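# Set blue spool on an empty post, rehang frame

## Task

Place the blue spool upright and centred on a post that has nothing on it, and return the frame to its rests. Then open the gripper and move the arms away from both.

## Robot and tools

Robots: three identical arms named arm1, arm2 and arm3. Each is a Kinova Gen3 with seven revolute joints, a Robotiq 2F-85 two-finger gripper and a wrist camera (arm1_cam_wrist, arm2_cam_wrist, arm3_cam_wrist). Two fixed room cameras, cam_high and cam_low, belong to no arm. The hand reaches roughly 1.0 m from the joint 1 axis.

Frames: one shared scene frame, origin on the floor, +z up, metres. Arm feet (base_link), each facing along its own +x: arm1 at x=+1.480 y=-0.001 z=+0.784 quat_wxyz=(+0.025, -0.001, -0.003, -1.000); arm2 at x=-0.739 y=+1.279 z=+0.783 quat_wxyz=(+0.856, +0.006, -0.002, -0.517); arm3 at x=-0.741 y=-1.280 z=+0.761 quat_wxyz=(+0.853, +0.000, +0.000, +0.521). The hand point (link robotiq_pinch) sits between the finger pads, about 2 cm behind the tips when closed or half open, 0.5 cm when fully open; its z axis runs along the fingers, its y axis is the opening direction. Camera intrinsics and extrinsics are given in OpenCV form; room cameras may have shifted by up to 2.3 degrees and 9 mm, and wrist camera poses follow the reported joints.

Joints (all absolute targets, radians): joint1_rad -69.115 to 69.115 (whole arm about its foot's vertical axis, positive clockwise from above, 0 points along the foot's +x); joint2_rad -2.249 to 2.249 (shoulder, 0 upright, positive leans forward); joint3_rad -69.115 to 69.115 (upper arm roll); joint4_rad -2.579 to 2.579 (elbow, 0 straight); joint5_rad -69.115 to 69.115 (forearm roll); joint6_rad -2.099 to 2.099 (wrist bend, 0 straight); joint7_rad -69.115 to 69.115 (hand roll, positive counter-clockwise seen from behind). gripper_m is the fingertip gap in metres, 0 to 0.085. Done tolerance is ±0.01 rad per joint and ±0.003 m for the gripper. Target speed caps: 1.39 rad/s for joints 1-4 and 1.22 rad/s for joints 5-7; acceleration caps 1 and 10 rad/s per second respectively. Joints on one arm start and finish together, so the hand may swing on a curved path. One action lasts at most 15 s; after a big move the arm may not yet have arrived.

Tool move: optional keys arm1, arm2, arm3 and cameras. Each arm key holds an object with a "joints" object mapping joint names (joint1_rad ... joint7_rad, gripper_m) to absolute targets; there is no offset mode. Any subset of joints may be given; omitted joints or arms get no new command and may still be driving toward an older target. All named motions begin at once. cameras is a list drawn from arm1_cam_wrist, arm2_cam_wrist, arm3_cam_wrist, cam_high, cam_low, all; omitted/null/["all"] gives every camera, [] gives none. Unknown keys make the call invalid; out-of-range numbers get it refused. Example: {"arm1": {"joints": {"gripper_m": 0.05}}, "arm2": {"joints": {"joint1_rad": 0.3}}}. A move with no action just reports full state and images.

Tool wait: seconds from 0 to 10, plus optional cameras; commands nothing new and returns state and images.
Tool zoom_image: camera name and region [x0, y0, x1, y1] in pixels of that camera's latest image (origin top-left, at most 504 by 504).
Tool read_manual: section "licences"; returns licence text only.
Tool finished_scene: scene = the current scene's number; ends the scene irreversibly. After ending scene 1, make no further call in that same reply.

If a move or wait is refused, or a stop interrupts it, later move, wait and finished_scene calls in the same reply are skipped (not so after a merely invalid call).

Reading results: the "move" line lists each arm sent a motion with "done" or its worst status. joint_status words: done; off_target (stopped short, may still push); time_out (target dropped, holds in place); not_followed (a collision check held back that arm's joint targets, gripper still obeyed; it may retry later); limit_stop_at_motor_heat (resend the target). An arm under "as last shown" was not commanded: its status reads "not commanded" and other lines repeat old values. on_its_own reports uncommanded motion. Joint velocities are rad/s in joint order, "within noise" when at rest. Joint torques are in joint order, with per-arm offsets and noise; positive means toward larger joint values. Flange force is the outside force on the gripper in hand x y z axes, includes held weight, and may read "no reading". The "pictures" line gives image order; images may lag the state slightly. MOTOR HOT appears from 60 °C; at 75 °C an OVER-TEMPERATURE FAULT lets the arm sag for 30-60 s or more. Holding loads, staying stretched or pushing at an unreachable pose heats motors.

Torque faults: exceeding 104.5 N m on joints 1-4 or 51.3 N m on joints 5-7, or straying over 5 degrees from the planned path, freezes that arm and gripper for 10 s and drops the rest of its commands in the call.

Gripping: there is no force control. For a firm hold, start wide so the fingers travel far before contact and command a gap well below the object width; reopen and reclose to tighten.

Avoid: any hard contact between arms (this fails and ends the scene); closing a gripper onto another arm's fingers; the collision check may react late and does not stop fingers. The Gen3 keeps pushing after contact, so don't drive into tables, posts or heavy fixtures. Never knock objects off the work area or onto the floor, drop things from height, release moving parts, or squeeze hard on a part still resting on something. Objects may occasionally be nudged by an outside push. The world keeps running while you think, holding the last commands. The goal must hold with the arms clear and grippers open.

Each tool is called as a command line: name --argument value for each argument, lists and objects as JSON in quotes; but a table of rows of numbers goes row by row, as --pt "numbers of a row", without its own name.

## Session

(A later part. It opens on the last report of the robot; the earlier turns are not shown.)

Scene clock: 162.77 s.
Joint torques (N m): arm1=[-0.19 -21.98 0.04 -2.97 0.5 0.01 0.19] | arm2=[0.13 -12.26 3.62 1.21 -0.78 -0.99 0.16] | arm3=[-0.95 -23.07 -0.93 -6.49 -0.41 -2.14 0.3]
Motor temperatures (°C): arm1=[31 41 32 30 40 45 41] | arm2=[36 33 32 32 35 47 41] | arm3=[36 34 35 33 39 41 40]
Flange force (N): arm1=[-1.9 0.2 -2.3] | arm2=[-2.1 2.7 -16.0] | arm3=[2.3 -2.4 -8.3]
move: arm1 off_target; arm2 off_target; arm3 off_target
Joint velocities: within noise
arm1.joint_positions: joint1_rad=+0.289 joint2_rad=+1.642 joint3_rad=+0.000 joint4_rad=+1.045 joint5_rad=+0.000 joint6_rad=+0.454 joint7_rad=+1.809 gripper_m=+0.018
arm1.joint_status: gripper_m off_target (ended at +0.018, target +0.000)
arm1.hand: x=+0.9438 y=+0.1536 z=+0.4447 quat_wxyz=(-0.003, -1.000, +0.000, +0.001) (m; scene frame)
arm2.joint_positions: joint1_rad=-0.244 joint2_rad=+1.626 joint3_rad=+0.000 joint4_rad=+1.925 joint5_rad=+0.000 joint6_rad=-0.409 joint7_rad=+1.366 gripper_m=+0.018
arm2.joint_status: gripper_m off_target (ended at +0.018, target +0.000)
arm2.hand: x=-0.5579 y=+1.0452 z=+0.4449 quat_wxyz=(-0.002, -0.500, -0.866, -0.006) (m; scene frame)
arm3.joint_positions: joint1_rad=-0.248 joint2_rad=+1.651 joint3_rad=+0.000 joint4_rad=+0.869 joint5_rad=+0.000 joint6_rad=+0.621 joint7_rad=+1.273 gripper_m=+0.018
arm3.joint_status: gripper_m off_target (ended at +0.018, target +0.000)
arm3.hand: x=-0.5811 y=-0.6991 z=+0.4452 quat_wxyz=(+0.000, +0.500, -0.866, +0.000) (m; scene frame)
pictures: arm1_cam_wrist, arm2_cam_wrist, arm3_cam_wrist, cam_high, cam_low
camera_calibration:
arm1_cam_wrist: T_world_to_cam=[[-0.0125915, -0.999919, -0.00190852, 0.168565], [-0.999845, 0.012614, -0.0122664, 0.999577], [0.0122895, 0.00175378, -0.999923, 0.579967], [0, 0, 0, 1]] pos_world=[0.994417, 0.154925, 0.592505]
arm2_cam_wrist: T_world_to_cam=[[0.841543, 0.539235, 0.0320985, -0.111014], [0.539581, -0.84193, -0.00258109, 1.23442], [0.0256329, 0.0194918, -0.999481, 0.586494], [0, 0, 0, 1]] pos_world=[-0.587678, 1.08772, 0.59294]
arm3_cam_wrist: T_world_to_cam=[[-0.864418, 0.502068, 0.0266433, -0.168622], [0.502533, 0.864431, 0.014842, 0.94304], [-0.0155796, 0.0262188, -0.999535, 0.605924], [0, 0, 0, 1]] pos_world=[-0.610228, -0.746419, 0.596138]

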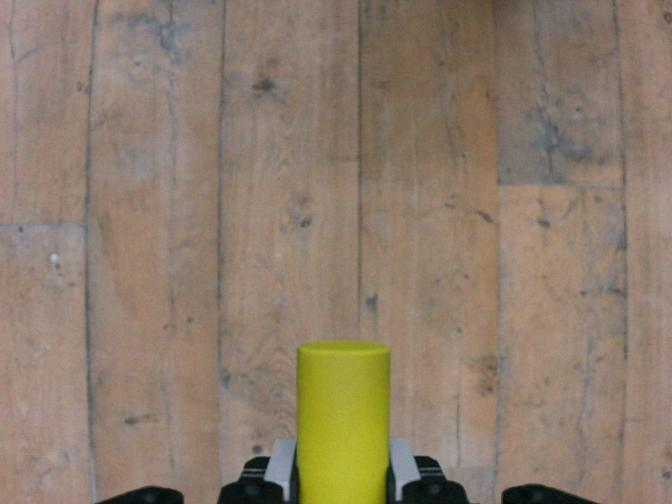

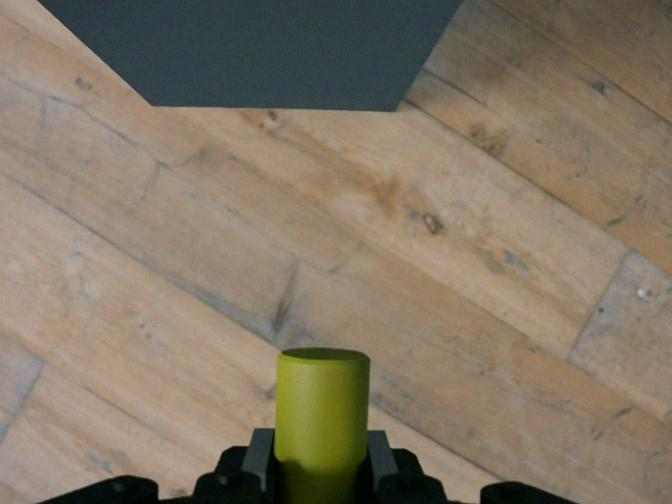

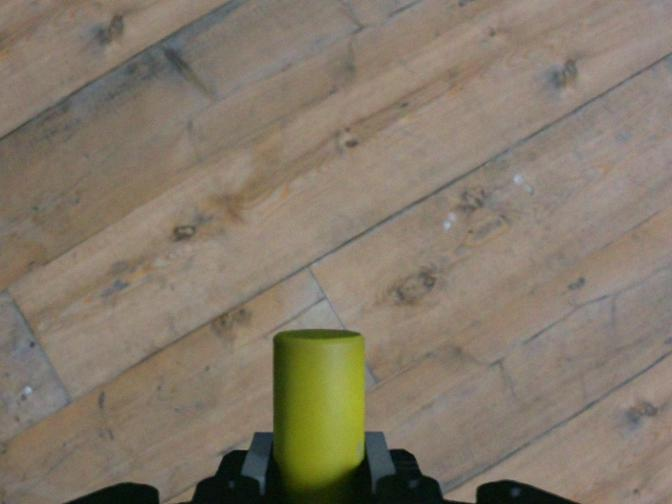

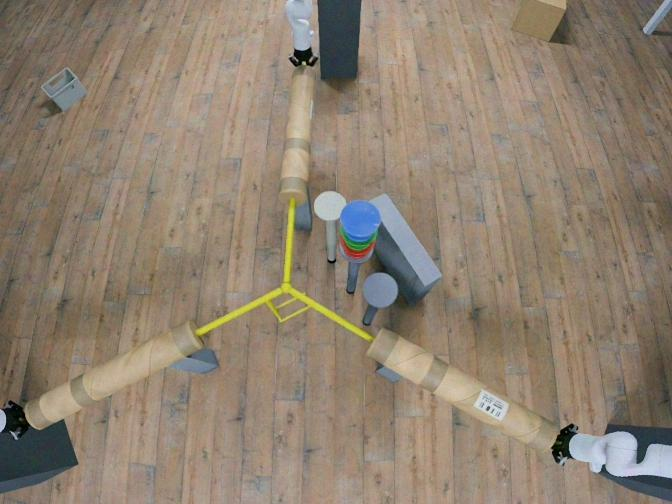

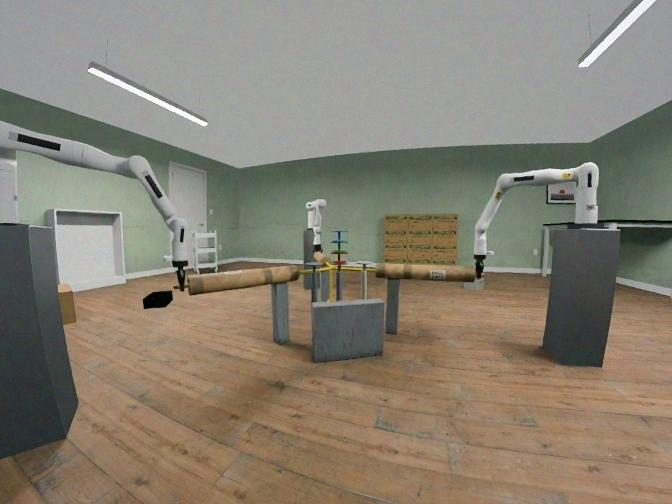

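move --arm1 '{"joints":{"joint2_rad":1.3431,"joint4_rad":1.3091,"joint6_rad":0.4894}}' --arm2 '{"joints":{"joint2_rad":1.2988,"joint4_rad":2.2004,"joint6_rad":-0.3576}}' --arm3 '{"joints":{"joint2_rad":1.3553,"joint4_rad":1.1322,"joint6_rad":0.6541}}'

Scene clock: 195.87 s.
Joint torques (N m): arm1=[1.57 -23.27 1.8 -0.49 0.84 2.25 0.12] | arm2=[0.94 -18.95 5.1 0.81 -1.01 -2.16 0.2] | arm3=[-3.44 -30.82 -3.22 -9.7 -1.27 -2.15 0.3]
Motor temperatures (°C): arm1=[31 41 32 30 40 45 41] | arm2=[35 33 32 32 35 47 41] | arm3=[36 34 35 33 39 41 40]
Flange force (N): arm1=[-8.5 1.4 5.8] | arm2=[1.6 4.8 0.9] | arm3=[3.2 -6.9 4.8]
move: arm1 done; arm2 done; arm3 done
Joint velocities: within noise
arm1.joint_positions: joint1_rad=+0.289 joint2_rad=+1.343 joint3_rad=+0.000 joint4_rad=+1.309 joint5_rad=+0.000 joint6_rad=+0.489 joint7_rad=+1.809 gripper_m=+0.018
arm1.joint_status: all done
arm1.hand: x=+0.9438 y=+0.1543 z=+0.5747 quat_wxyz=(-0.003, -1.000, +0.000, +0.001) (m; scene frame)
arm2.joint_positions: joint1_rad=-0.244 joint2_rad=+1.299 joint3_rad=+0.000 joint4_rad=+2.200 joint5_rad=+0.000 joint6_rad=-0.358 joint7_rad=+1.366 gripper_m=+0.018
arm2.joint_status: all done
arm2.hand: x=-0.5590 y=+1.0440 z=+0.5750 quat_wxyz=(-0.002, -0.500, -0.866, -0.006) (m; scene frame)
arm3.joint_positions: joint1_rad=-0.248 joint2_rad=+1.355 joint3_rad=+0.000 joint4_rad=+1.132 joint5_rad=+0.000 joint6_rad=+0.654 joint7_rad=+1.273 gripper_m=+0.018
arm3.joint_status: all done
arm3.hand: x=-0.5812 y=-0.6991 z=+0.5751 quat_wxyz=(+0.000, +0.500, -0.866, +0.000) (m; scene frame)
pictures: arm1_cam_wrist, arm2_cam_wrist, arm3_cam_wrist, cam_high, cam_low
camera_calibration:
arm1_cam_wrist: T_world_to_cam=[[-0.0125917, -0.999919, -0.00190726, 0.169513], [-0.999846, 0.012614, -0.0121664, 1.00119], [0.0121895, 0.00175377, -0.999924, 0.710055], [0, 0, 0, 1]] pos_world=[0.994517, 0.155625, 0.722506]
arm2_cam_wrist: T_world_to_cam=[[0.841543, 0.539239, 0.0320446, -0.113579], [0.539581, -0.84193, -0.00249682, 1.23428], [0.0256329, 0.0193918, -0.999483, 0.716589], [0, 0, 0, 1]] pos_world=[-0.588778, 1.08652, 0.72294]
arm3_cam_wrist: T_world_to_cam=[[-0.86442, 0.502066, 0.026607, -0.172197], [0.502532, 0.864429, 0.0149787, 0.940975], [-0.0154796, 0.0263188, -0.999534, 0.735895], [0, 0, 0, 1]] pos_world=[-0.610329, -0.74632, 0.726038]

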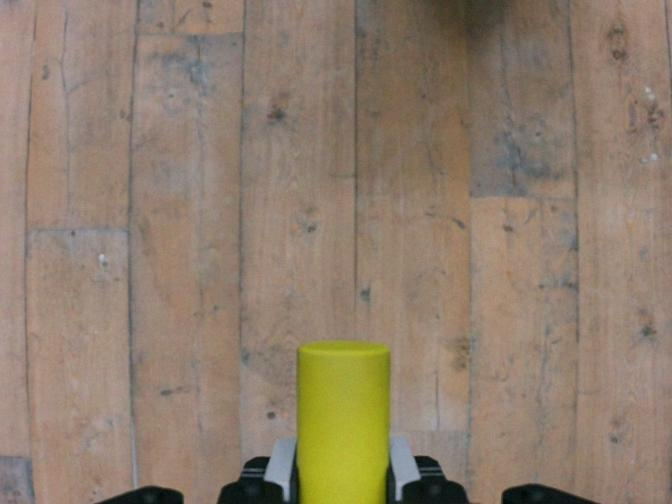

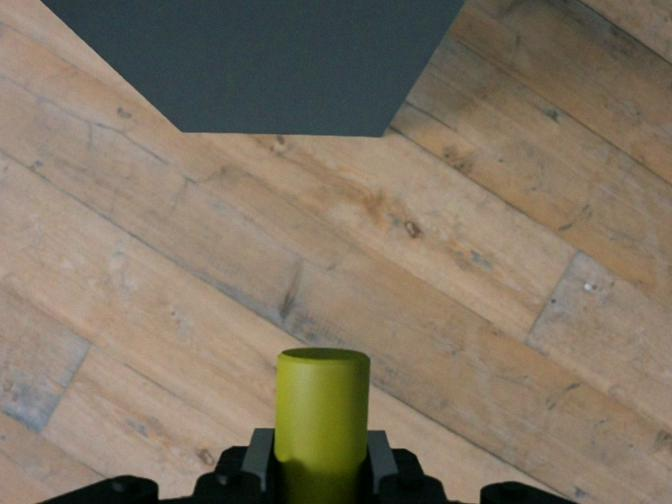

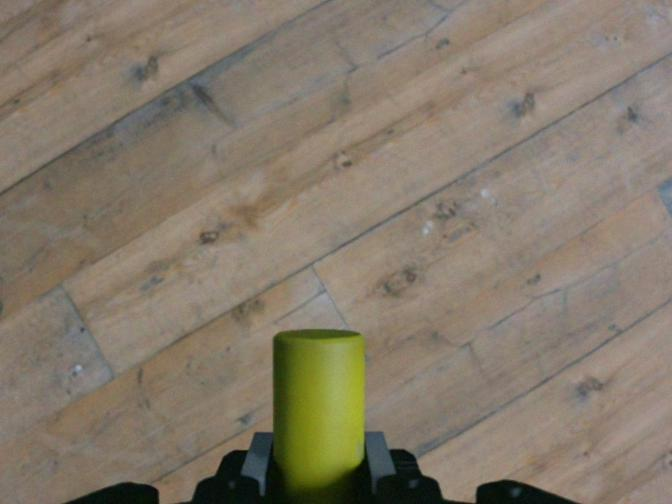

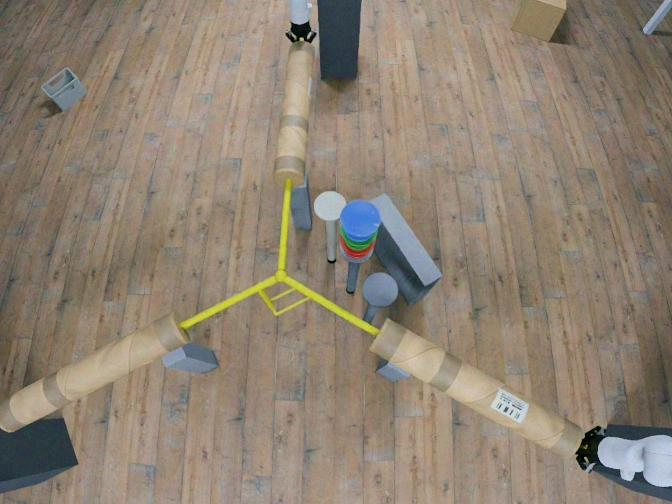

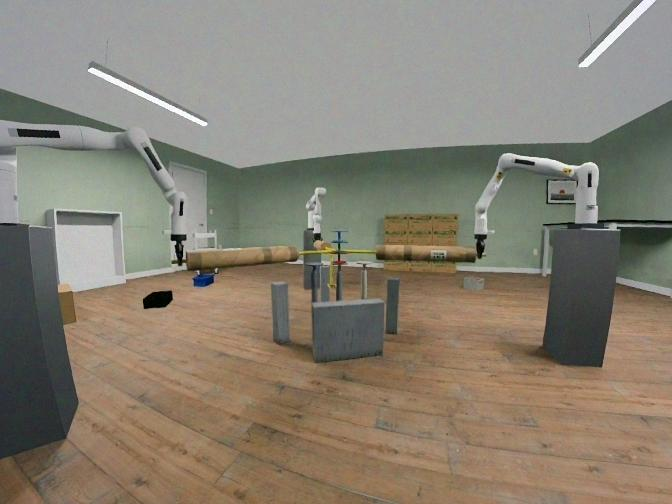

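move --arm1 '{"joints":{"joint2_rad":1.0758,"joint4_rad":1.4269,"joint6_rad":0.6389}}' --arm2 '{"joints":{"joint2_rad":0.9021,"joint4_rad":2.3506,"joint6_rad":-0.1111}}' --arm3 '{"joints":{"joint2_rad":1.1056,"joint4_rad":1.2324,"joint6_rad":0.8036}}' --cameras '[]'

move --arm1 '{"joints":{"joint2_rad":0.8484,"joint4_rad":1.4147,"joint6_rad":0.8785}}' --arm2 '{"joints":{"joint2_rad":0.4707,"joint4_rad":2.3320,"joint6_rad":0.3389}}' --arm3 '{"joints":{"joint2_rad":0.9061,"joint4_rad":1.1952,"joint6_rad":1.0403}}' --cameras '[]'

move --arm1 '{"joints":{"joint2_rad":0.6856,"joint4_rad":1.2706,"joint6_rad":1.1854}}' --arm2 '{"joints":{"joint2_rad":0.1418,"joint4_rad":2.1516,"joint6_rad":0.8482}}' --arm3 '{"joints":{"joint2_rad":0.7789,"joint4_rad":1.0129,"joint6_rad":1.3498}}'

zoom_image --camera "cam_low" --region '[290, 200, 370, 280]'

zoom_image --camera "cam_high" --region '[230, 160, 410, 310]'

Scene clock: 205.97 s.
Joint torques (N m): arm1=[2.5 -21.16 2.47 1.71 1.04 4.45 -0.04] | arm2=[3.51 -18.14 8.49 -4.48 -0.78 -3.5 0.21] | arm3=[-6.64 -32.25 -6.15 -15.62 -2.75 -4.91 0.24]
Motor temperatures (°C): arm1=[31 42 32 30 40 45 41] | arm2=[35 33 32 32 35 47 41] | arm3=[36 35 35 33 39 41 40]
Flange force (N): arm1=[-14.9 0.9 5.9] | arm2=[8.3 12.0 -1.8] | arm3=[11.7 -14.7 4.2]
move: arm1 done; arm2 done; arm3 done
Joint velocities: within noise
arm1.joint_positions: joint1_rad=+0.289 joint2_rad=+1.076 joint3_rad=+0.000 joint4_rad=+1.427 joint5_rad=+0.000 joint6_rad=+0.639 joint7_rad=+1.809 gripper_m=+0.018
arm1.joint_status: all done
arm1.hand: x=+0.9440 y=+0.1551 z=+0.7047 quat_wxyz=(-0.003, -1.000, +0.000, +0.001) (m; scene frame)
arm2.joint_positions: joint1_rad=-0.244 joint2_rad=+0.902 joint3_rad=+0.000 joint4_rad=+2.351 joint5_rad=+0.000 joint6_rad=-0.111 joint7_rad=+1.366 gripper_m=+0.018
arm2.joint_status: all done
arm2.hand: x=-0.5601 y=+1.0429 z=+0.7048 quat_wxyz=(-0.002, -0.500, -0.866, -0.006) (m; scene frame)
arm3.joint_positions: joint1_rad=-0.248 joint2_rad=+1.106 joint3_rad=+0.000 joint4_rad=+1.232 joint5_rad=+0.000 joint6_rad=+0.804 joint7_rad=+1.273 gripper_m=+0.018
arm3.joint_status: all done
arm3.hand: x=-0.5814 y=-0.6990 z=+0.7052 quat_wxyz=(+0.000, +0.500, -0.866, +0.000) (m; scene frame)
pictures: none
No camera images: "cameras" was empty.

Scene clock: 207.63 s.
Joint torques (N m): arm1=[3.32 -19.66 2.88 4.38 1.34 7.69 -0.16] | arm2=[7.8 -15.41 11.94 -12.89 3.2 -5.52 0.18] | arm3=[-11.2 -32.32 -9.51 -23.32 -5.46 -9.59 0.12]
Motor temperatures (°C): arm1=[31 42 32 30 40 45 41] | arm2=[35 33 32 32 35 47 41] | arm3=[36 35 35 33 39 41 40]
Flange force (N): arm1=[-25.2 -0.9 6.0] | arm2=[21.0 24.7 -3.2] | arm3=[24.9 -26.2 3.9]
move: arm1 done; arm2 done; arm3 done
Joint velocities: within noise
arm1.joint_positions: joint1_rad=+0.289 joint2_rad=+0.848 joint3_rad=+0.000 joint4_rad=+1.415 joint5_rad=+0.000 joint6_rad=+0.878 joint7_rad=+1.809 gripper_m=+0.018
arm1.joint_status: all done
arm1.hand: x=+0.9442 y=+0.1558 z=+0.8347 quat_wxyz=(-0.003, -1.000, +0.000, +0.001) (m; scene frame)
arm2.joint_positions: joint1_rad=-0.244 joint2_rad=+0.471 joint3_rad=+0.000 joint4_rad=+2.332 joint5_rad=+0.000 joint6_rad=+0.339 joint7_rad=+1.366 gripper_m=+0.018
arm2.joint_status: all done
arm2.hand: x=-0.5612 y=+1.0418 z=+0.8349 quat_wxyz=(-0.002, -0.500, -0.866, -0.006) (m; scene frame)
arm3.joint_positions: joint1_rad=-0.248 joint2_rad=+0.906 joint3_rad=+0.000 joint4_rad=+1.195 joint5_rad=+0.000 joint6_rad=+1.040 joint7_rad=+1.273 gripper_m=+0.018
arm3.joint_status: all done
arm3.hand: x=-0.5815 y=-0.6989 z=+0.8351 quat_wxyz=(+0.000, +0.500, -0.866, +0.000) (m; scene frame)
pictures: none
No camera images: "cameras" was empty.

Scene clock: 209.13 s.
Joint torques (N m): arm1=[3.97 -20.95 3.02 4.28 1.73 10.41 -0.21] | arm2=[12.35 -11.67 14.54 -20.82 11.01 -8.58 -0.01] | arm3=[-15.96 -29.01 -12.11 -28.68 -8.26 -15.16 0]
Motor temperatures (°C): arm1=[31 42 32 30 40 45 41] | arm2=[35 33 32 32 35 47 41] | arm3=[36 35 35 33 39 41 40]
Flange force (N): arm1=[-33.2 -2.3 6.0] | arm2=[36.7 39.4 -1.7] | arm3=[41.1 -38.7 4.4]
move: arm1 done; arm2 done; arm3 done
TORQUE WARNING: arm2's joint4_rad reached its warning level (56.7 N m). A warning alone does not stop the arm.
Joint velocities: within noise
arm1.joint_positions: joint1_rad=+0.289 joint2_rad=+0.686 joint3_rad=+0.000 joint4_rad=+1.271 joint5_rad=+0.000 joint6_rad=+1.185 joint7_rad=+1.809 gripper_m=+0.018
arm1.joint_status: all done
arm1.hand: x=+0.9443 y=+0.1565 z=+0.9647 quat_wxyz=(-0.003, -1.000, +0.000, +0.001) (m; scene frame)
arm2.joint_positions: joint1_rad=-0.244 joint2_rad=+0.142 joint3_rad=+0.000 joint4_rad=+2.151 joint5_rad=+0.000 joint6_rad=+0.848 joint7_rad=+1.366 gripper_m=+0.018
arm2.joint_status: all done
arm2.hand: x=-0.5625 y=+1.0407 z=+0.9650 quat_wxyz=(-0.002, -0.500, -0.866, -0.006) (m; scene frame)
arm3.joint_positions: joint1_rad=-0.248 joint2_rad=+0.779 joint3_rad=+0.000 joint4_rad=+1.013 joint5_rad=+0.000 joint6_rad=+1.350 joint7_rad=+1.273 gripper_m=+0.018
arm3.joint_status: all done
arm3.hand: x=-0.5816 y=-0.6989 z=+0.9651 quat_wxyz=(+0.000, +0.500, -0.866, +0.000) (m; scene frame)
pictures: arm1_cam_wrist, arm2_cam_wrist, arm3_cam_wrist, cam_high, cam_low
camera_calibration:
arm1_cam_wrist: T_world_to_cam=[[-0.0126917, -0.999918, -0.00190828, 0.172564], [-0.999845, 0.012714, -0.0121666, 1.00639], [0.0121899, 0.00175357, -0.999924, 1.10002], [0, 0, 0, 1]] pos_world=[0.995017, 0.157826, 1.11251]
arm2_cam_wrist: T_world_to_cam=[[0.841545, 0.539235, 0.0320446, -0.12135], [0.539578, -0.841932, -0.00249695, 1.23436], [0.0256329, 0.0193919, -0.999483, 1.10664], [0, 0, 0, 1]] pos_world=[-0.592278, 1.08322, 1.11304]
arm3_cam_wrist: T_world_to_cam=[[-0.864459, 0.501992, 0.0267296, -0.183098], [0.502458, 0.864475, 0.0147936, 0.935393], [-0.0156809, 0.026219, -0.999533, 1.12551], [0, 0, 0, 1]] pos_world=[-0.610628, -0.746219, 1.11604]

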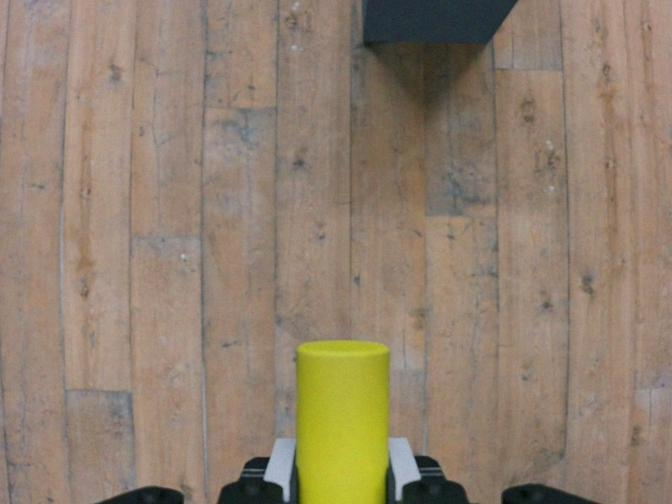

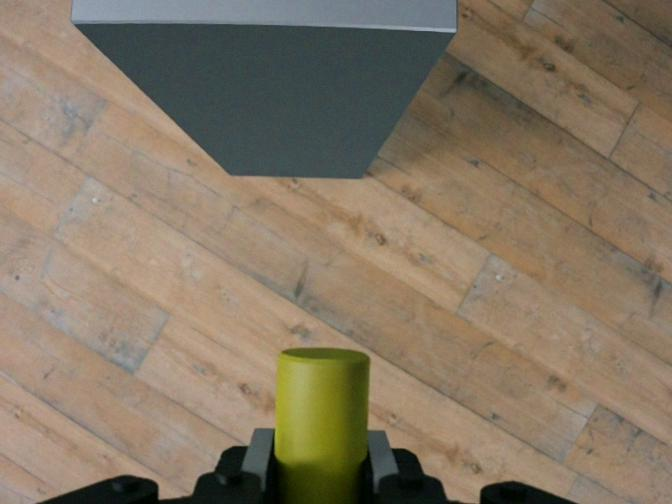

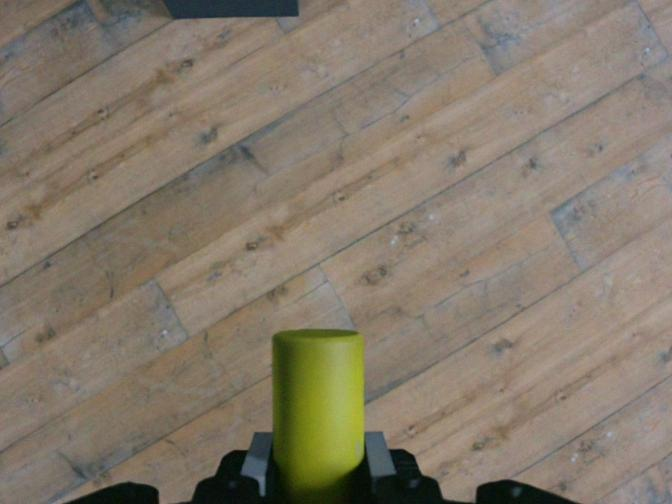

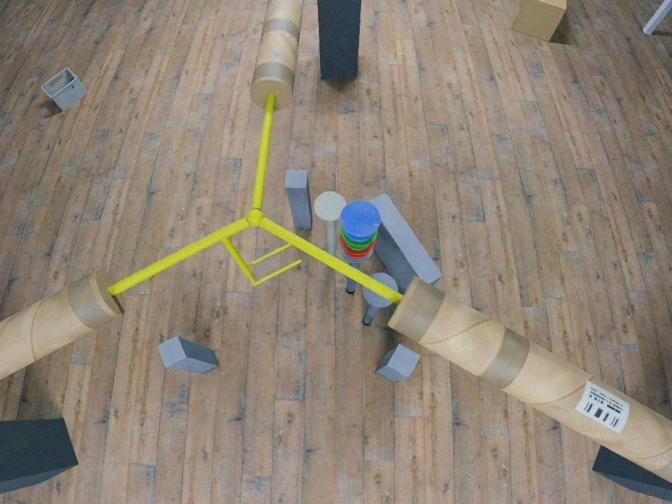

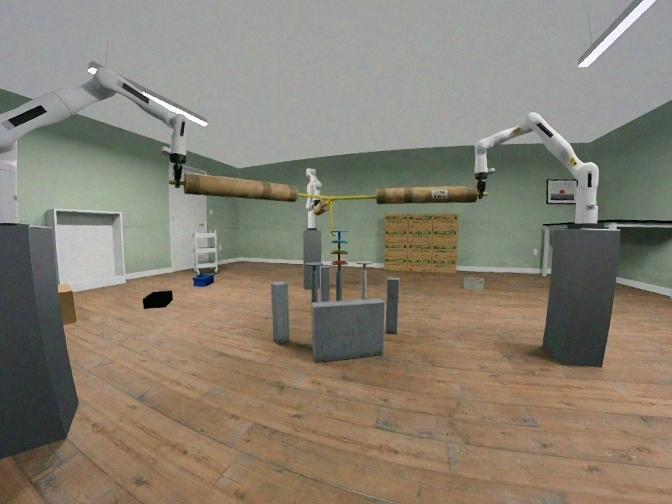

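Scaled by 6.300 from the camera's 672x504 image, which has a finer 960x720 frame.

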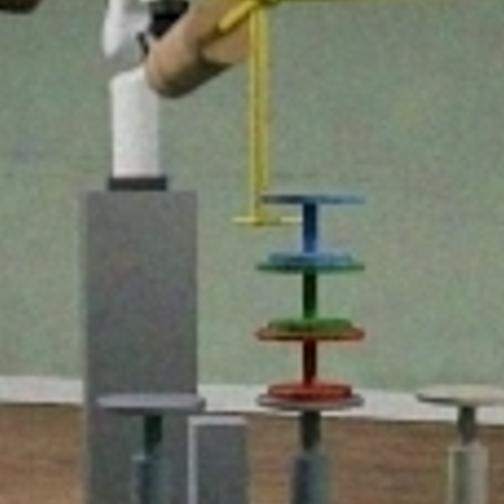

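Scaled by 2.800 from the camera's 672x504 image, which has a finer 960x720 frame.

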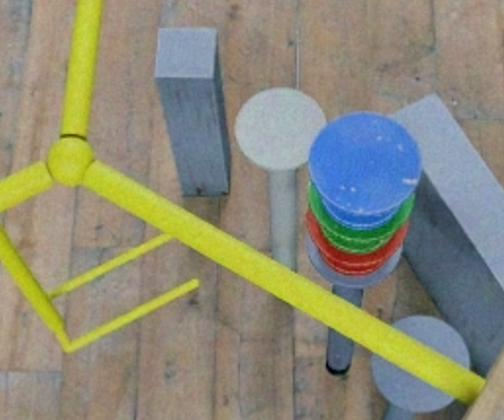

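move --arm1 '{"joints":{"joint1_rad":0.287,"joint2_rad":0.6946,"joint4_rad":1.2535,"joint6_rad":1.1935,"joint7_rad":1.8078}}' --arm2 '{"joints":{"joint1_rad":-0.2627,"joint2_rad":0.1348,"joint4_rad":2.1612,"joint6_rad":0.8456,"joint7_rad":1.3475}}' --arm3 '{"joints":{"joint1_rad":-0.2427,"joint2_rad":0.7648,"joint4_rad":1.0407,"joint6_rad":1.3361,"joint7_rad":1.2787}}' --cameras '[]'

Scene clock: 220.17 s.
Joint torques (N m): arm1=[2.94 -26.46 2.93 -19.62 2.14 -8.21 -0.13] | arm2=[-13.6 -7.31 -12.97 0.62 -11.05 4.3 -0.08] | arm3=[10.15 -21.56 6.82 10.71 3.94 15.98 0.53]
Motor temperatures (°C): arm1=[31 42 32 30 40 45 41] | arm2=[35 33 32 32 36 47 41] | arm3=[37 35 35 34 39 42 40]
Flange force (N): arm1=[19.1 11.1 2.3] | arm2=[-23.2 -41.9 -1.5] | arm3=[-51.0 30.9 2.7]
move: arm1 done; arm2 done; arm3 done
Joint velocities: within noise
arm1.joint_positions: joint1_rad=+0.287 joint2_rad=+0.695 joint3_rad=+0.000 joint4_rad=+1.254 joint5_rad=+0.000 joint6_rad=+1.194 joint7_rad=+1.808 gripper_m=+0.018
arm1.joint_status: all done
arm1.hand: x=+0.9404 y=+0.1564 z=+0.9646 quat_wxyz=(-0.003, -1.000, +0.000, +0.000) (m; scene frame)
arm2.joint_positions: joint1_rad=-0.263 joint2_rad=+0.135 joint3_rad=+0.000 joint4_rad=+2.161 joint5_rad=+0.000 joint6_rad=+0.845 joint7_rad=+1.348 gripper_m=+0.018
arm2.joint_status: all done
arm2.hand: x=-0.5605 y=+1.0466 z=+0.9649 quat_wxyz=(-0.002, -0.500, -0.866, -0.006) (m; scene frame)
arm3.joint_positions: joint1_rad=-0.243 joint2_rad=+0.765 joint3_rad=+0.000 joint4_rad=+1.041 joint5_rad=+0.000 joint6_rad=+1.336 joint7_rad=+1.279 gripper_m=+0.018
arm3.joint_status: all done
arm3.hand: x=-0.5796 y=-0.7048 z=+0.9651 quat_wxyz=(+0.000, +0.500, -0.866, +0.000) (m; scene frame)
pictures: none
No camera images: "cameras" was empty.

move --arm1 '{"joints":{"joint1_rad":0.1584,"joint2_rad":0.5577,"joint4_rad":1.5090,"joint6_rad":1.0749,"joint7_rad":1.6792}}' --arm2 '{"joints":{"joint1_rad":-0.2046,"joint2_rad":0.3211,"joint4_rad":1.9018,"joint6_rad":0.9187,"joint7_rad":1.4056}}' --arm3 '{"joints":{"joint1_rad":-0.1313,"joint2_rad":0.6258,"joint4_rad":1.3040,"joint6_rad":1.2118,"joint7_rad":1.3901}}'

zoom_image --camera "cam_low" --region '[290, 200, 370, 280]'

zoom_image --camera "cam_high" --region '[230, 160, 410, 310]'

Scene clock: 252.37 s.
Joint torques (N m): arm1=[3.53 -21.24 3.24 -8.72 2.17 -0.16 -0.1] | arm2=[-2.18 -13.97 -0.58 -10.82 -1.21 -2.39 -0.11] | arm3=[-1.38 -22.07 -1.76 -6.77 -1.48 1.66 0.24]
Motor temperatures (°C): arm1=[31 43 32 31 40 46 41] | arm2=[36 33 32 32 36 48 41] | arm3=[37 35 35 34 39 43 40]
Flange force (N): arm1=[-3.0 6.9 3.9] | arm2=[6.5 -5.4 -0.7] | arm3=[-8.3 -1.6 3.3]
move: arm1 done; arm2 done; arm3 done
Joint velocities: within noise
arm1.joint_positions: joint1_rad=+0.158 joint2_rad=+0.558 joint3_rad=+0.000 joint4_rad=+1.509 joint5_rad=+0.000 joint6_rad=+1.075 joint7_rad=+1.679 gripper_m=+0.018
arm1.joint_status: all done
arm1.hand: x=+0.9867 y=+0.0791 z=+0.9650 quat_wxyz=(-0.003, -1.000, +0.000, +0.001) (m; scene frame)
arm2.joint_positions: joint1_rad=-0.205 joint2_rad=+0.321 joint3_rad=+0.000 joint4_rad=+1.902 joint5_rad=+0.000 joint6_rad=+0.919 joint7_rad=+1.406 gripper_m=+0.018
arm2.joint_status: all done
arm2.hand: x=-0.5164 y=+0.9665 z=+0.9646 quat_wxyz=(-0.002, -0.500, -0.866, -0.006) (m; scene frame)
arm3.joint_positions: joint1_rad=-0.131 joint2_rad=+0.626 joint3_rad=+0.000 joint4_rad=+1.304 joint5_rad=+0.000 joint6_rad=+1.212 joint7_rad=+1.390 gripper_m=+0.018
arm3.joint_status: all done
arm3.hand: x=-0.5354 y=-0.7794 z=+0.9652 quat_wxyz=(+0.000, +0.500, -0.866, +0.000) (m; scene frame)
pictures: arm1_cam_wrist, arm2_cam_wrist, arm3_cam_wrist, cam_high, cam_low
camera_calibration:
arm1_cam_wrist: T_world_to_cam=[[-0.0125927, -0.999919, -0.00180727, 0.0954937], [-0.999846, 0.0126138, -0.0121677, 1.04978], [0.0121895, 0.00165377, -0.999924, 1.09994], [0, 0, 0, 1]] pos_world=[1.03742, 0.0804252, 1.11281]
arm2_cam_wrist: T_world_to_cam=[[0.841548, 0.539233, 0.0320144, -0.119946], [0.539579, -0.841931, -0.00263514, 1.14714], [0.025533, 0.0194919, -0.999484, 1.10635], [0, 0, 0, 1]] pos_world=[-0.546278, 1.00892, 1.11264]
arm3_cam_wrist: T_world_to_cam=[[-0.864352, 0.502185, 0.0265569, -0.102427], [0.502648, 0.864363, 0.0148895, 0.981726], [-0.0154776, 0.0262185, -0.999536, 1.12856], [0, 0, 0, 1]] pos_world=[-0.564529, -0.826719, 1.11614]

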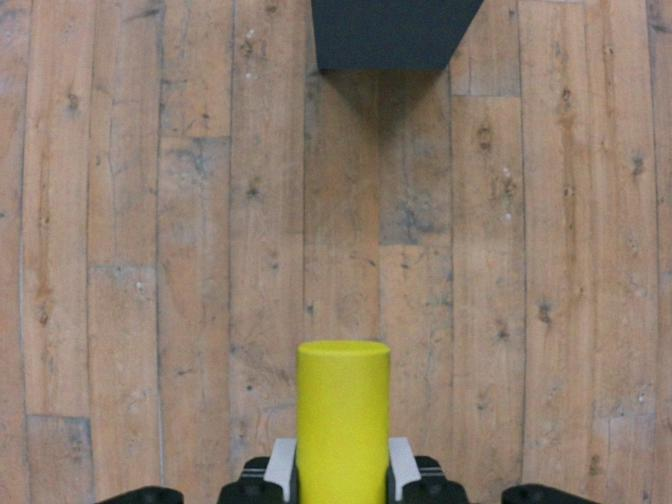

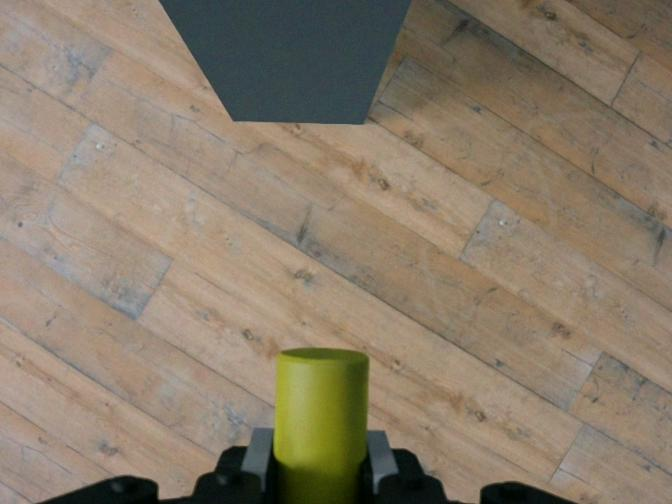

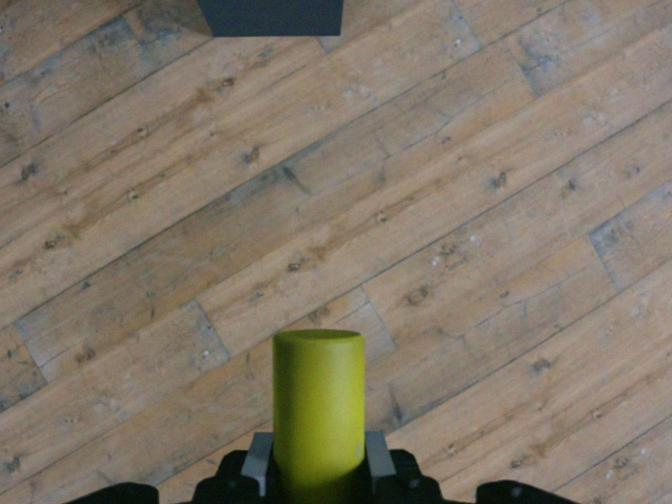

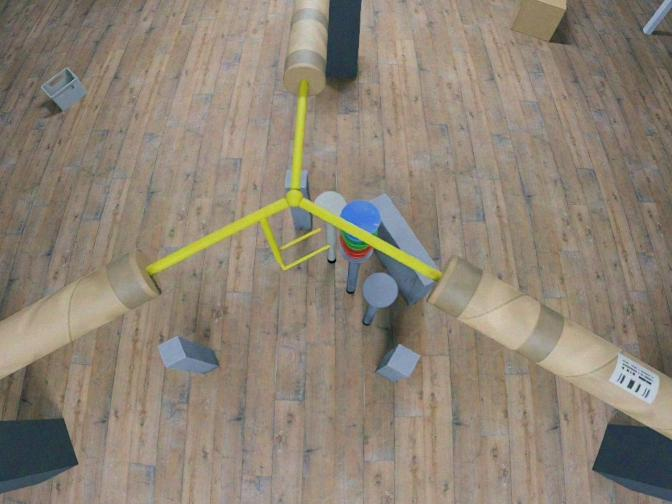

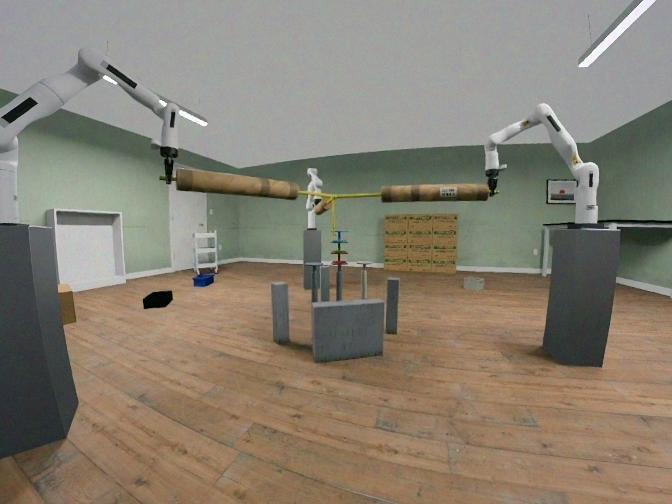

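Scaled by 6.300 from the camera's 672x504 image, which has a finer 960x720 frame.

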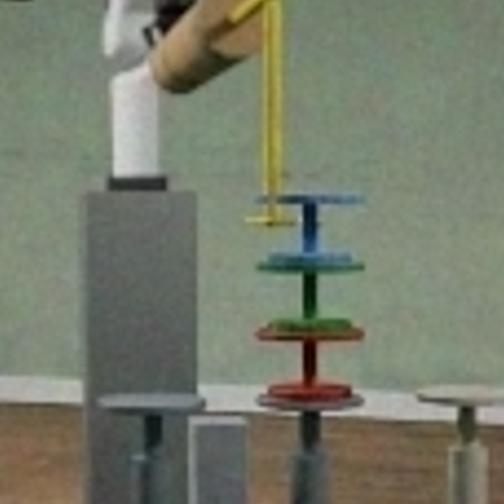

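Scaled by 2.800 from the camera's 672x504 image, which has a finer 960x720 frame.

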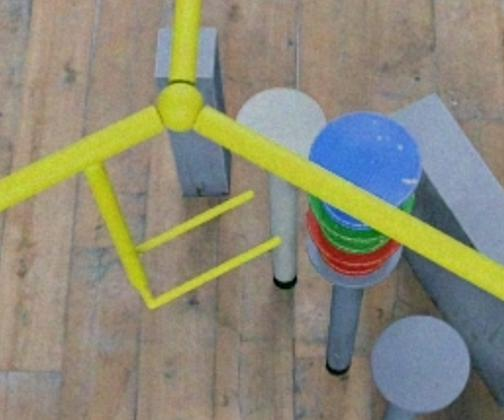

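move --arm1 '{"joints":{"joint1_rad":-0.0025,"joint2_rad":0.4526,"joint4_rad":1.6930,"joint6_rad":0.9960,"joint7_rad":1.5183}}' --arm2 '{"joints":{"joint1_rad":-0.1741,"joint2_rad":0.5,"joint4_rad":1.6073,"joint6_rad":1.0343,"joint7_rad":1.4361}}' --arm3 '{"joints":{"joint1_rad":0.0087,"joint2_rad":0.5161,"joint4_rad":1.5003,"joint6_rad":1.1252,"joint7_rad":1.5301}}' --cameras '["cam_high","cam_low"]'

zoom_image --camera "cam_low" --region '[300, 210, 370, 270]'

zoom_image --camera "cam_high" --region '[270, 160, 410, 280]'

Scene clock: 261.10 s.
Joint torques (N m): arm1=[3.6 -18.38 3.29 -5.75 2.25 1.63 -0.09] | arm2=[-2.15 -18.02 -0.3 -10.46 -0.98 -1.65 -0.1] | arm3=[-1.56 -19.52 -2.14 -4.83 -1.75 2.68 0.18]
Motor temperatures (°C): arm1=[31 43 32 31 40 46 41] | arm2=[36 33 32 32 36 48 41] | arm3=[37 35 35 34 39 43 40]
Flange force (N): arm1=[-7.1 8.2 4.5] | arm2=[5.0 -4.3 0.5] | arm3=[-11.2 -3.5 3.4]
move: arm1 done; arm2 done; arm3 done
TORQUE WARNING: arm2's joint6_rad reached its warning level (29.4 N m). A warning alone does not stop the arm.
Joint velocities: within noise
arm1.joint_positions: joint1_rad=-0.003 joint2_rad=+0.453 joint3_rad=+0.000 joint4_rad=+1.693 joint5_rad=+0.000 joint6_rad=+0.996 joint7_rad=+1.518 gripper_m=+0.018
arm1.joint_status: all done
arm1.hand: x=+1.0319 y=+0.0016 z=+0.9653 quat_wxyz=(-0.003, -1.000, +0.000, +0.000) (m; scene frame)
arm2.joint_positions: joint1_rad=-0.174 joint2_rad=+0.500 joint3_rad=+0.000 joint4_rad=+1.607 joint5_rad=+0.000 joint6_rad=+1.034 joint7_rad=+1.436 gripper_m=+0.018
arm2.joint_status: all done
arm2.hand: x=-0.4715 y=+0.8893 z=+0.9644 quat_wxyz=(-0.002, -0.500, -0.866, -0.006) (m; scene frame)
arm3.joint_positions: joint1_rad=+0.009 joint2_rad=+0.516 joint3_rad=+0.000 joint4_rad=+1.500 joint5_rad=+0.000 joint6_rad=+1.125 joint7_rad=+1.530 gripper_m=+0.018
arm3.joint_status: all done
arm3.hand: x=-0.4905 y=-0.8569 z=+0.9651 quat_wxyz=(+0.000, +0.500, -0.866, +0.000) (m; scene frame)
pictures: cam_high, cam_low

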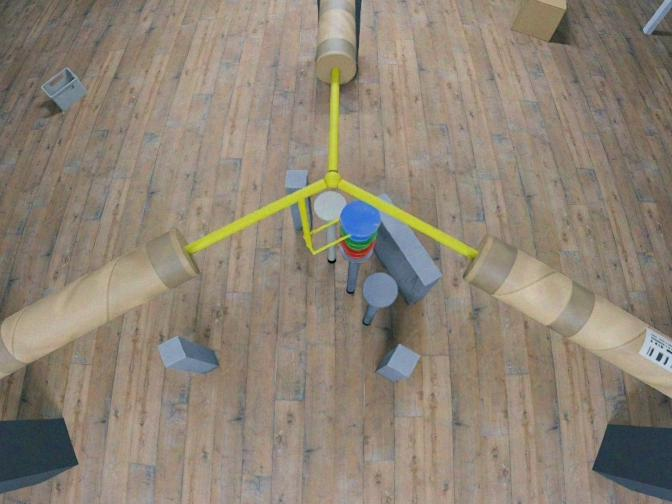

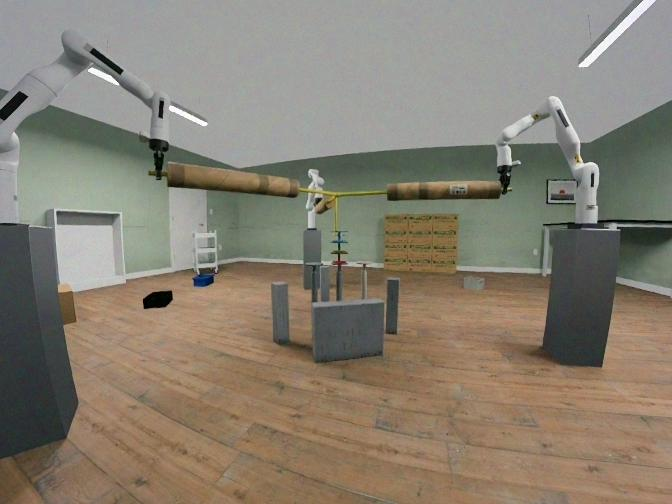

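Scaled by 7.200 from the camera's 672x504 image, which has a finer 960x720 frame.

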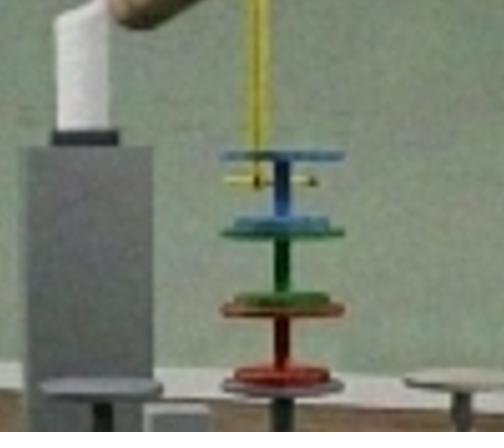

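Scaled by 3.600 from the camera's 672x504 image, which has a finer 960x720 frame.

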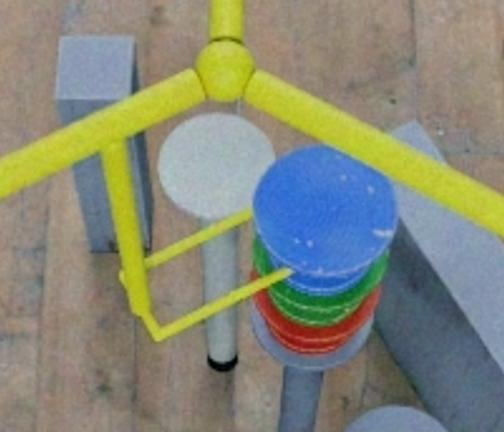

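move --arm1 '{"joints":{"joint1_rad":-0.1968,"joint2_rad":0.3765,"joint4_rad":1.8185,"joint6_rad":0.9466,"joint7_rad":1.3240}}' --arm2 '{"joints":{"joint1_rad":-0.1531,"joint2_rad":0.6932,"joint4_rad":1.2527,"joint6_rad":1.1957,"joint7_rad":1.4571}}' --arm3 '{"joints":{"joint1_rad":0.1772,"joint2_rad":0.4375,"joint4_rad":1.6327,"joint6_rad":1.0714,"joint7_rad":1.6986}}' --cameras '["cam_high","cam_low"]'

zoom_image --camera "cam_low" --region '[300, 210, 370, 270]'

zoom_image --camera "cam_high" --region '[290, 160, 430, 280]'

Scene clock: 266.63 s.
Joint torques (N m): arm1=[4 -16.42 3.74 -4.13 2.59 2.6 -0.12] | arm2=[-2.17 -21.99 -0.09 -12.3 -0.69 -2.66 0.04] | arm3=[-2.05 -17.6 -2.73 -3.84 -2.12 3.06 0.18]
Motor temperatures (°C): arm1=[31 43 32 31 40 46 41] | arm2=[35 33 32 32 36 48 41] | arm3=[37 35 35 34 39 43 40]
Flange force (N): arm1=[-7.6 11.4 5.3] | arm2=[9.4 -3.8 0.3] | arm3=[-11.5 -7.0 3.3]
move: arm1 done; arm2 done; arm3 done
TORQUE WARNING: arm2's joint6_rad reached its warning level (29.4 N m). A warning alone does not stop the arm.
Joint velocities: within noise
arm1.joint_positions: joint1_rad=-0.197 joint2_rad=+0.376 joint3_rad=+0.000 joint4_rad=+1.819 joint5_rad=+0.000 joint6_rad=+0.947 joint7_rad=+1.324 gripper_m=+0.018
arm1.joint_status: all done
arm1.hand: x=+1.0770 y=-0.0757 z=+0.9658 quat_wxyz=(-0.003, -1.000, +0.000, +0.000) (m; scene frame)
arm2.joint_positions: joint1_rad=-0.153 joint2_rad=+0.693 joint3_rad=+0.000 joint4_rad=+1.253 joint5_rad=+0.000 joint6_rad=+1.196 joint7_rad=+1.457 gripper_m=+0.018
arm2.joint_status: all done
arm2.hand: x=-0.4265 y=+0.8118 z=+0.9641 quat_wxyz=(-0.002, -0.500, -0.866, -0.006) (m; scene frame)
arm3.joint_positions: joint1_rad=+0.177 joint2_rad=+0.437 joint3_rad=+0.000 joint4_rad=+1.633 joint5_rad=+0.000 joint6_rad=+1.071 joint7_rad=+1.699 gripper_m=+0.018
arm3.joint_status: all done
arm3.hand: x=-0.4455 y=-0.9343 z=+0.9653 quat_wxyz=(+0.000, +0.500, -0.866, +0.000) (m; scene frame)
pictures: cam_high, cam_low

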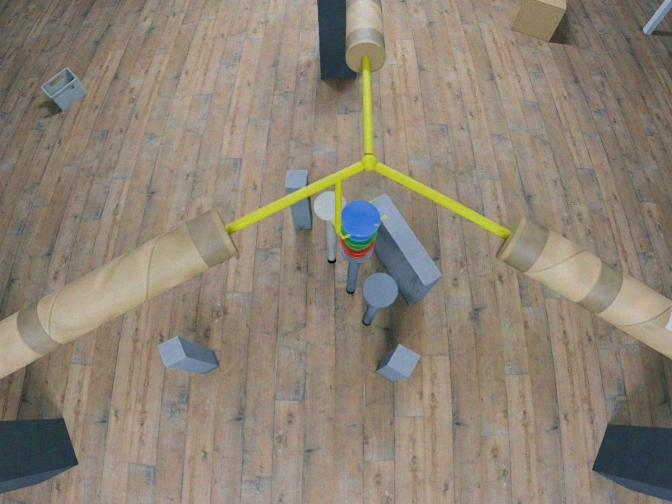

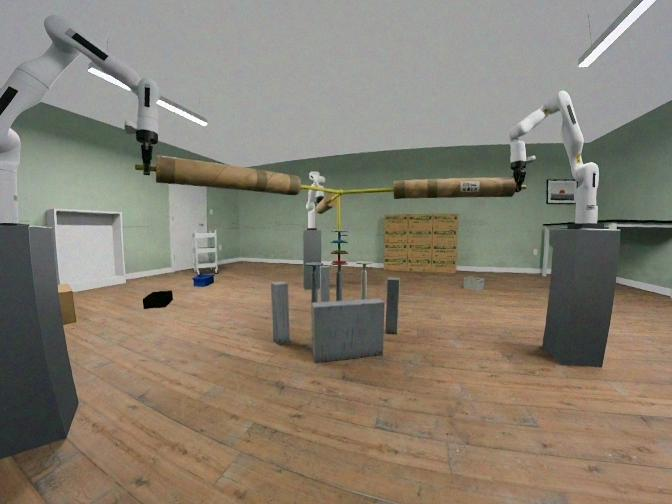

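Scaled by 7.200 from the camera's 672x504 image, which has a finer 960x720 frame.

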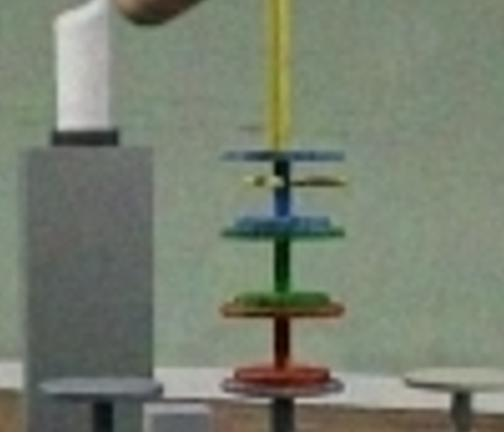

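Scaled by 3.600 from the camera's 672x504 image, which has a finer 960x720 frame.

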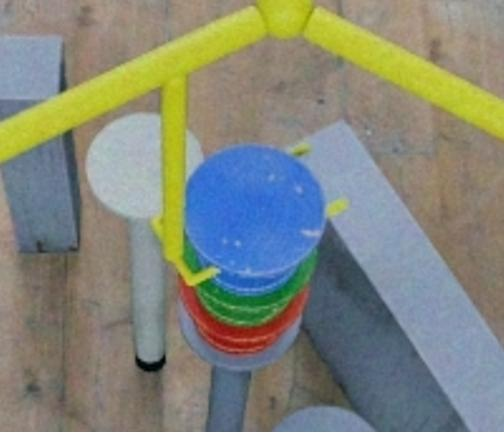

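move --arm1 '{"joints":{"joint1_rad":-0.1966,"joint2_rad":0.2985,"joint4_rad":1.6973,"joint6_rad":1.1458,"joint7_rad":1.3242}}' --arm2 '{"joints":{"joint1_rad":-0.1536,"joint2_rad":0.6447,"joint4_rad":1.1272,"joint6_rad":1.3697,"joint7_rad":1.4566}}' --arm3 '{"joints":{"joint1_rad":0.1779,"joint2_rad":0.3765,"joint4_rad":1.5041,"joint6_rad":1.2610,"joint7_rad":1.6993}}' --cameras '["cam_high","cam_low"]'

zoom_image --camera "cam_low" --region '[300, 200, 370, 270]'

zoom_image --camera "cam_high" --region '[290, 160, 430, 300]'

Scene clock: 291.53 s.
Joint torques (N m): arm1=[4.95 -16.46 4.54 -6.03 3.52 2.29 -0.21] | arm2=[-2.25 -21.37 -0.08 -13.85 -0.71 -3.97 -0.01] | arm3=[-2.77 -17.99 -3.28 -5.65 -2.86 2.87 0.19]
Motor temperatures (°C): arm1=[31 42 32 31 40 45 40] | arm2=[35 34 32 32 36 48 41] | arm3=[37 35 35 34 39 43 40]
Flange force (N): arm1=[-6.4 13.2 4.9] | arm2=[13.4 -4.2 0.6] | arm3=[-10.3 -8.4 3.7]
move: arm1 done; arm2 done; arm3 done
Joint velocities: within noise
arm1.joint_positions: joint1_rad=-0.197 joint2_rad=+0.299 joint3_rad=+0.000 joint4_rad=+1.697 joint5_rad=+0.000 joint6_rad=+1.146 joint7_rad=+1.324 gripper_m=+0.018
arm1.joint_status: all done
arm1.hand: x=+1.0765 y=-0.0753 z=+1.0308 quat_wxyz=(-0.003, -1.000, +0.000, +0.001) (m; scene frame)
arm2.joint_positions: joint1_rad=-0.154 joint2_rad=+0.645 joint3_rad=+0.000 joint4_rad=+1.127 joint5_rad=+0.000 joint6_rad=+1.370 joint7_rad=+1.457 gripper_m=+0.018
arm2.joint_status: all done
arm2.hand: x=-0.4271 y=+0.8117 z=+1.0292 quat_wxyz=(-0.002, -0.500, -0.866, -0.006) (m; scene frame)
arm3.joint_positions: joint1_rad=+0.178 joint2_rad=+0.377 joint3_rad=+0.000 joint4_rad=+1.504 joint5_rad=+0.000 joint6_rad=+1.261 joint7_rad=+1.699 gripper_m=+0.018
arm3.joint_status: all done
arm3.hand: x=-0.4454 y=-0.9345 z=+1.0302 quat_wxyz=(+0.000, +0.500, -0.866, +0.000) (m; scene frame)
pictures: cam_high, cam_low

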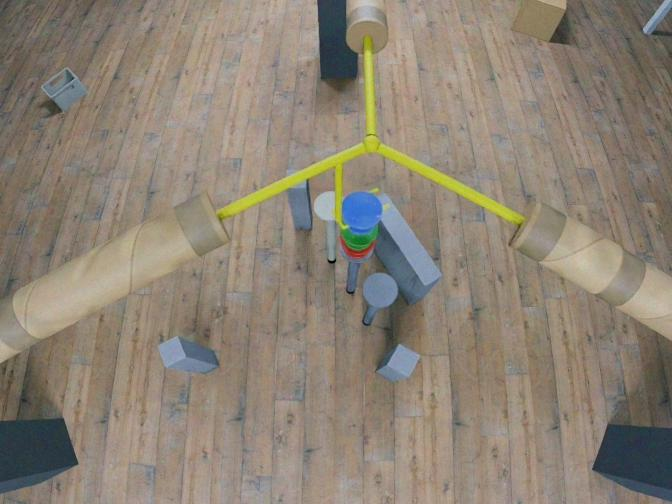

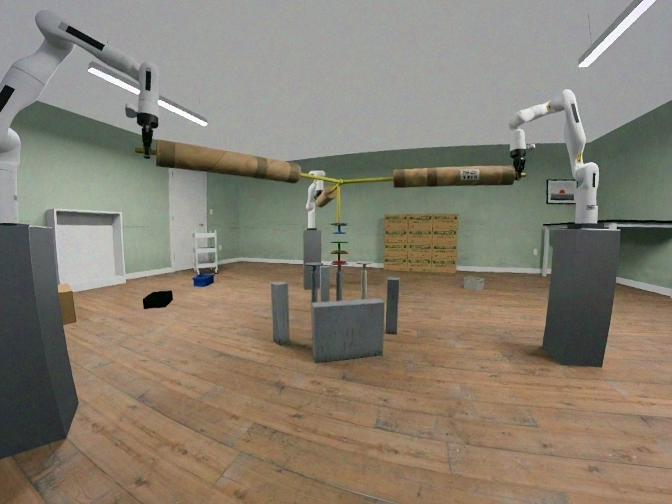

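Scaled by 7.200 from the camera's 672x504 image, which has a finer 960x720 frame.

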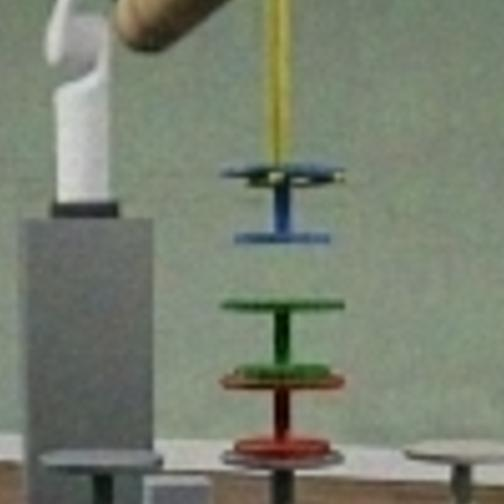

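Scaled by 3.600 from the camera's 672x504 image, which has a finer 960x720 frame.

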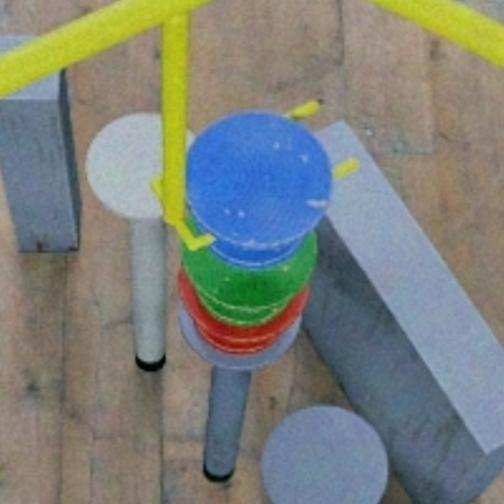

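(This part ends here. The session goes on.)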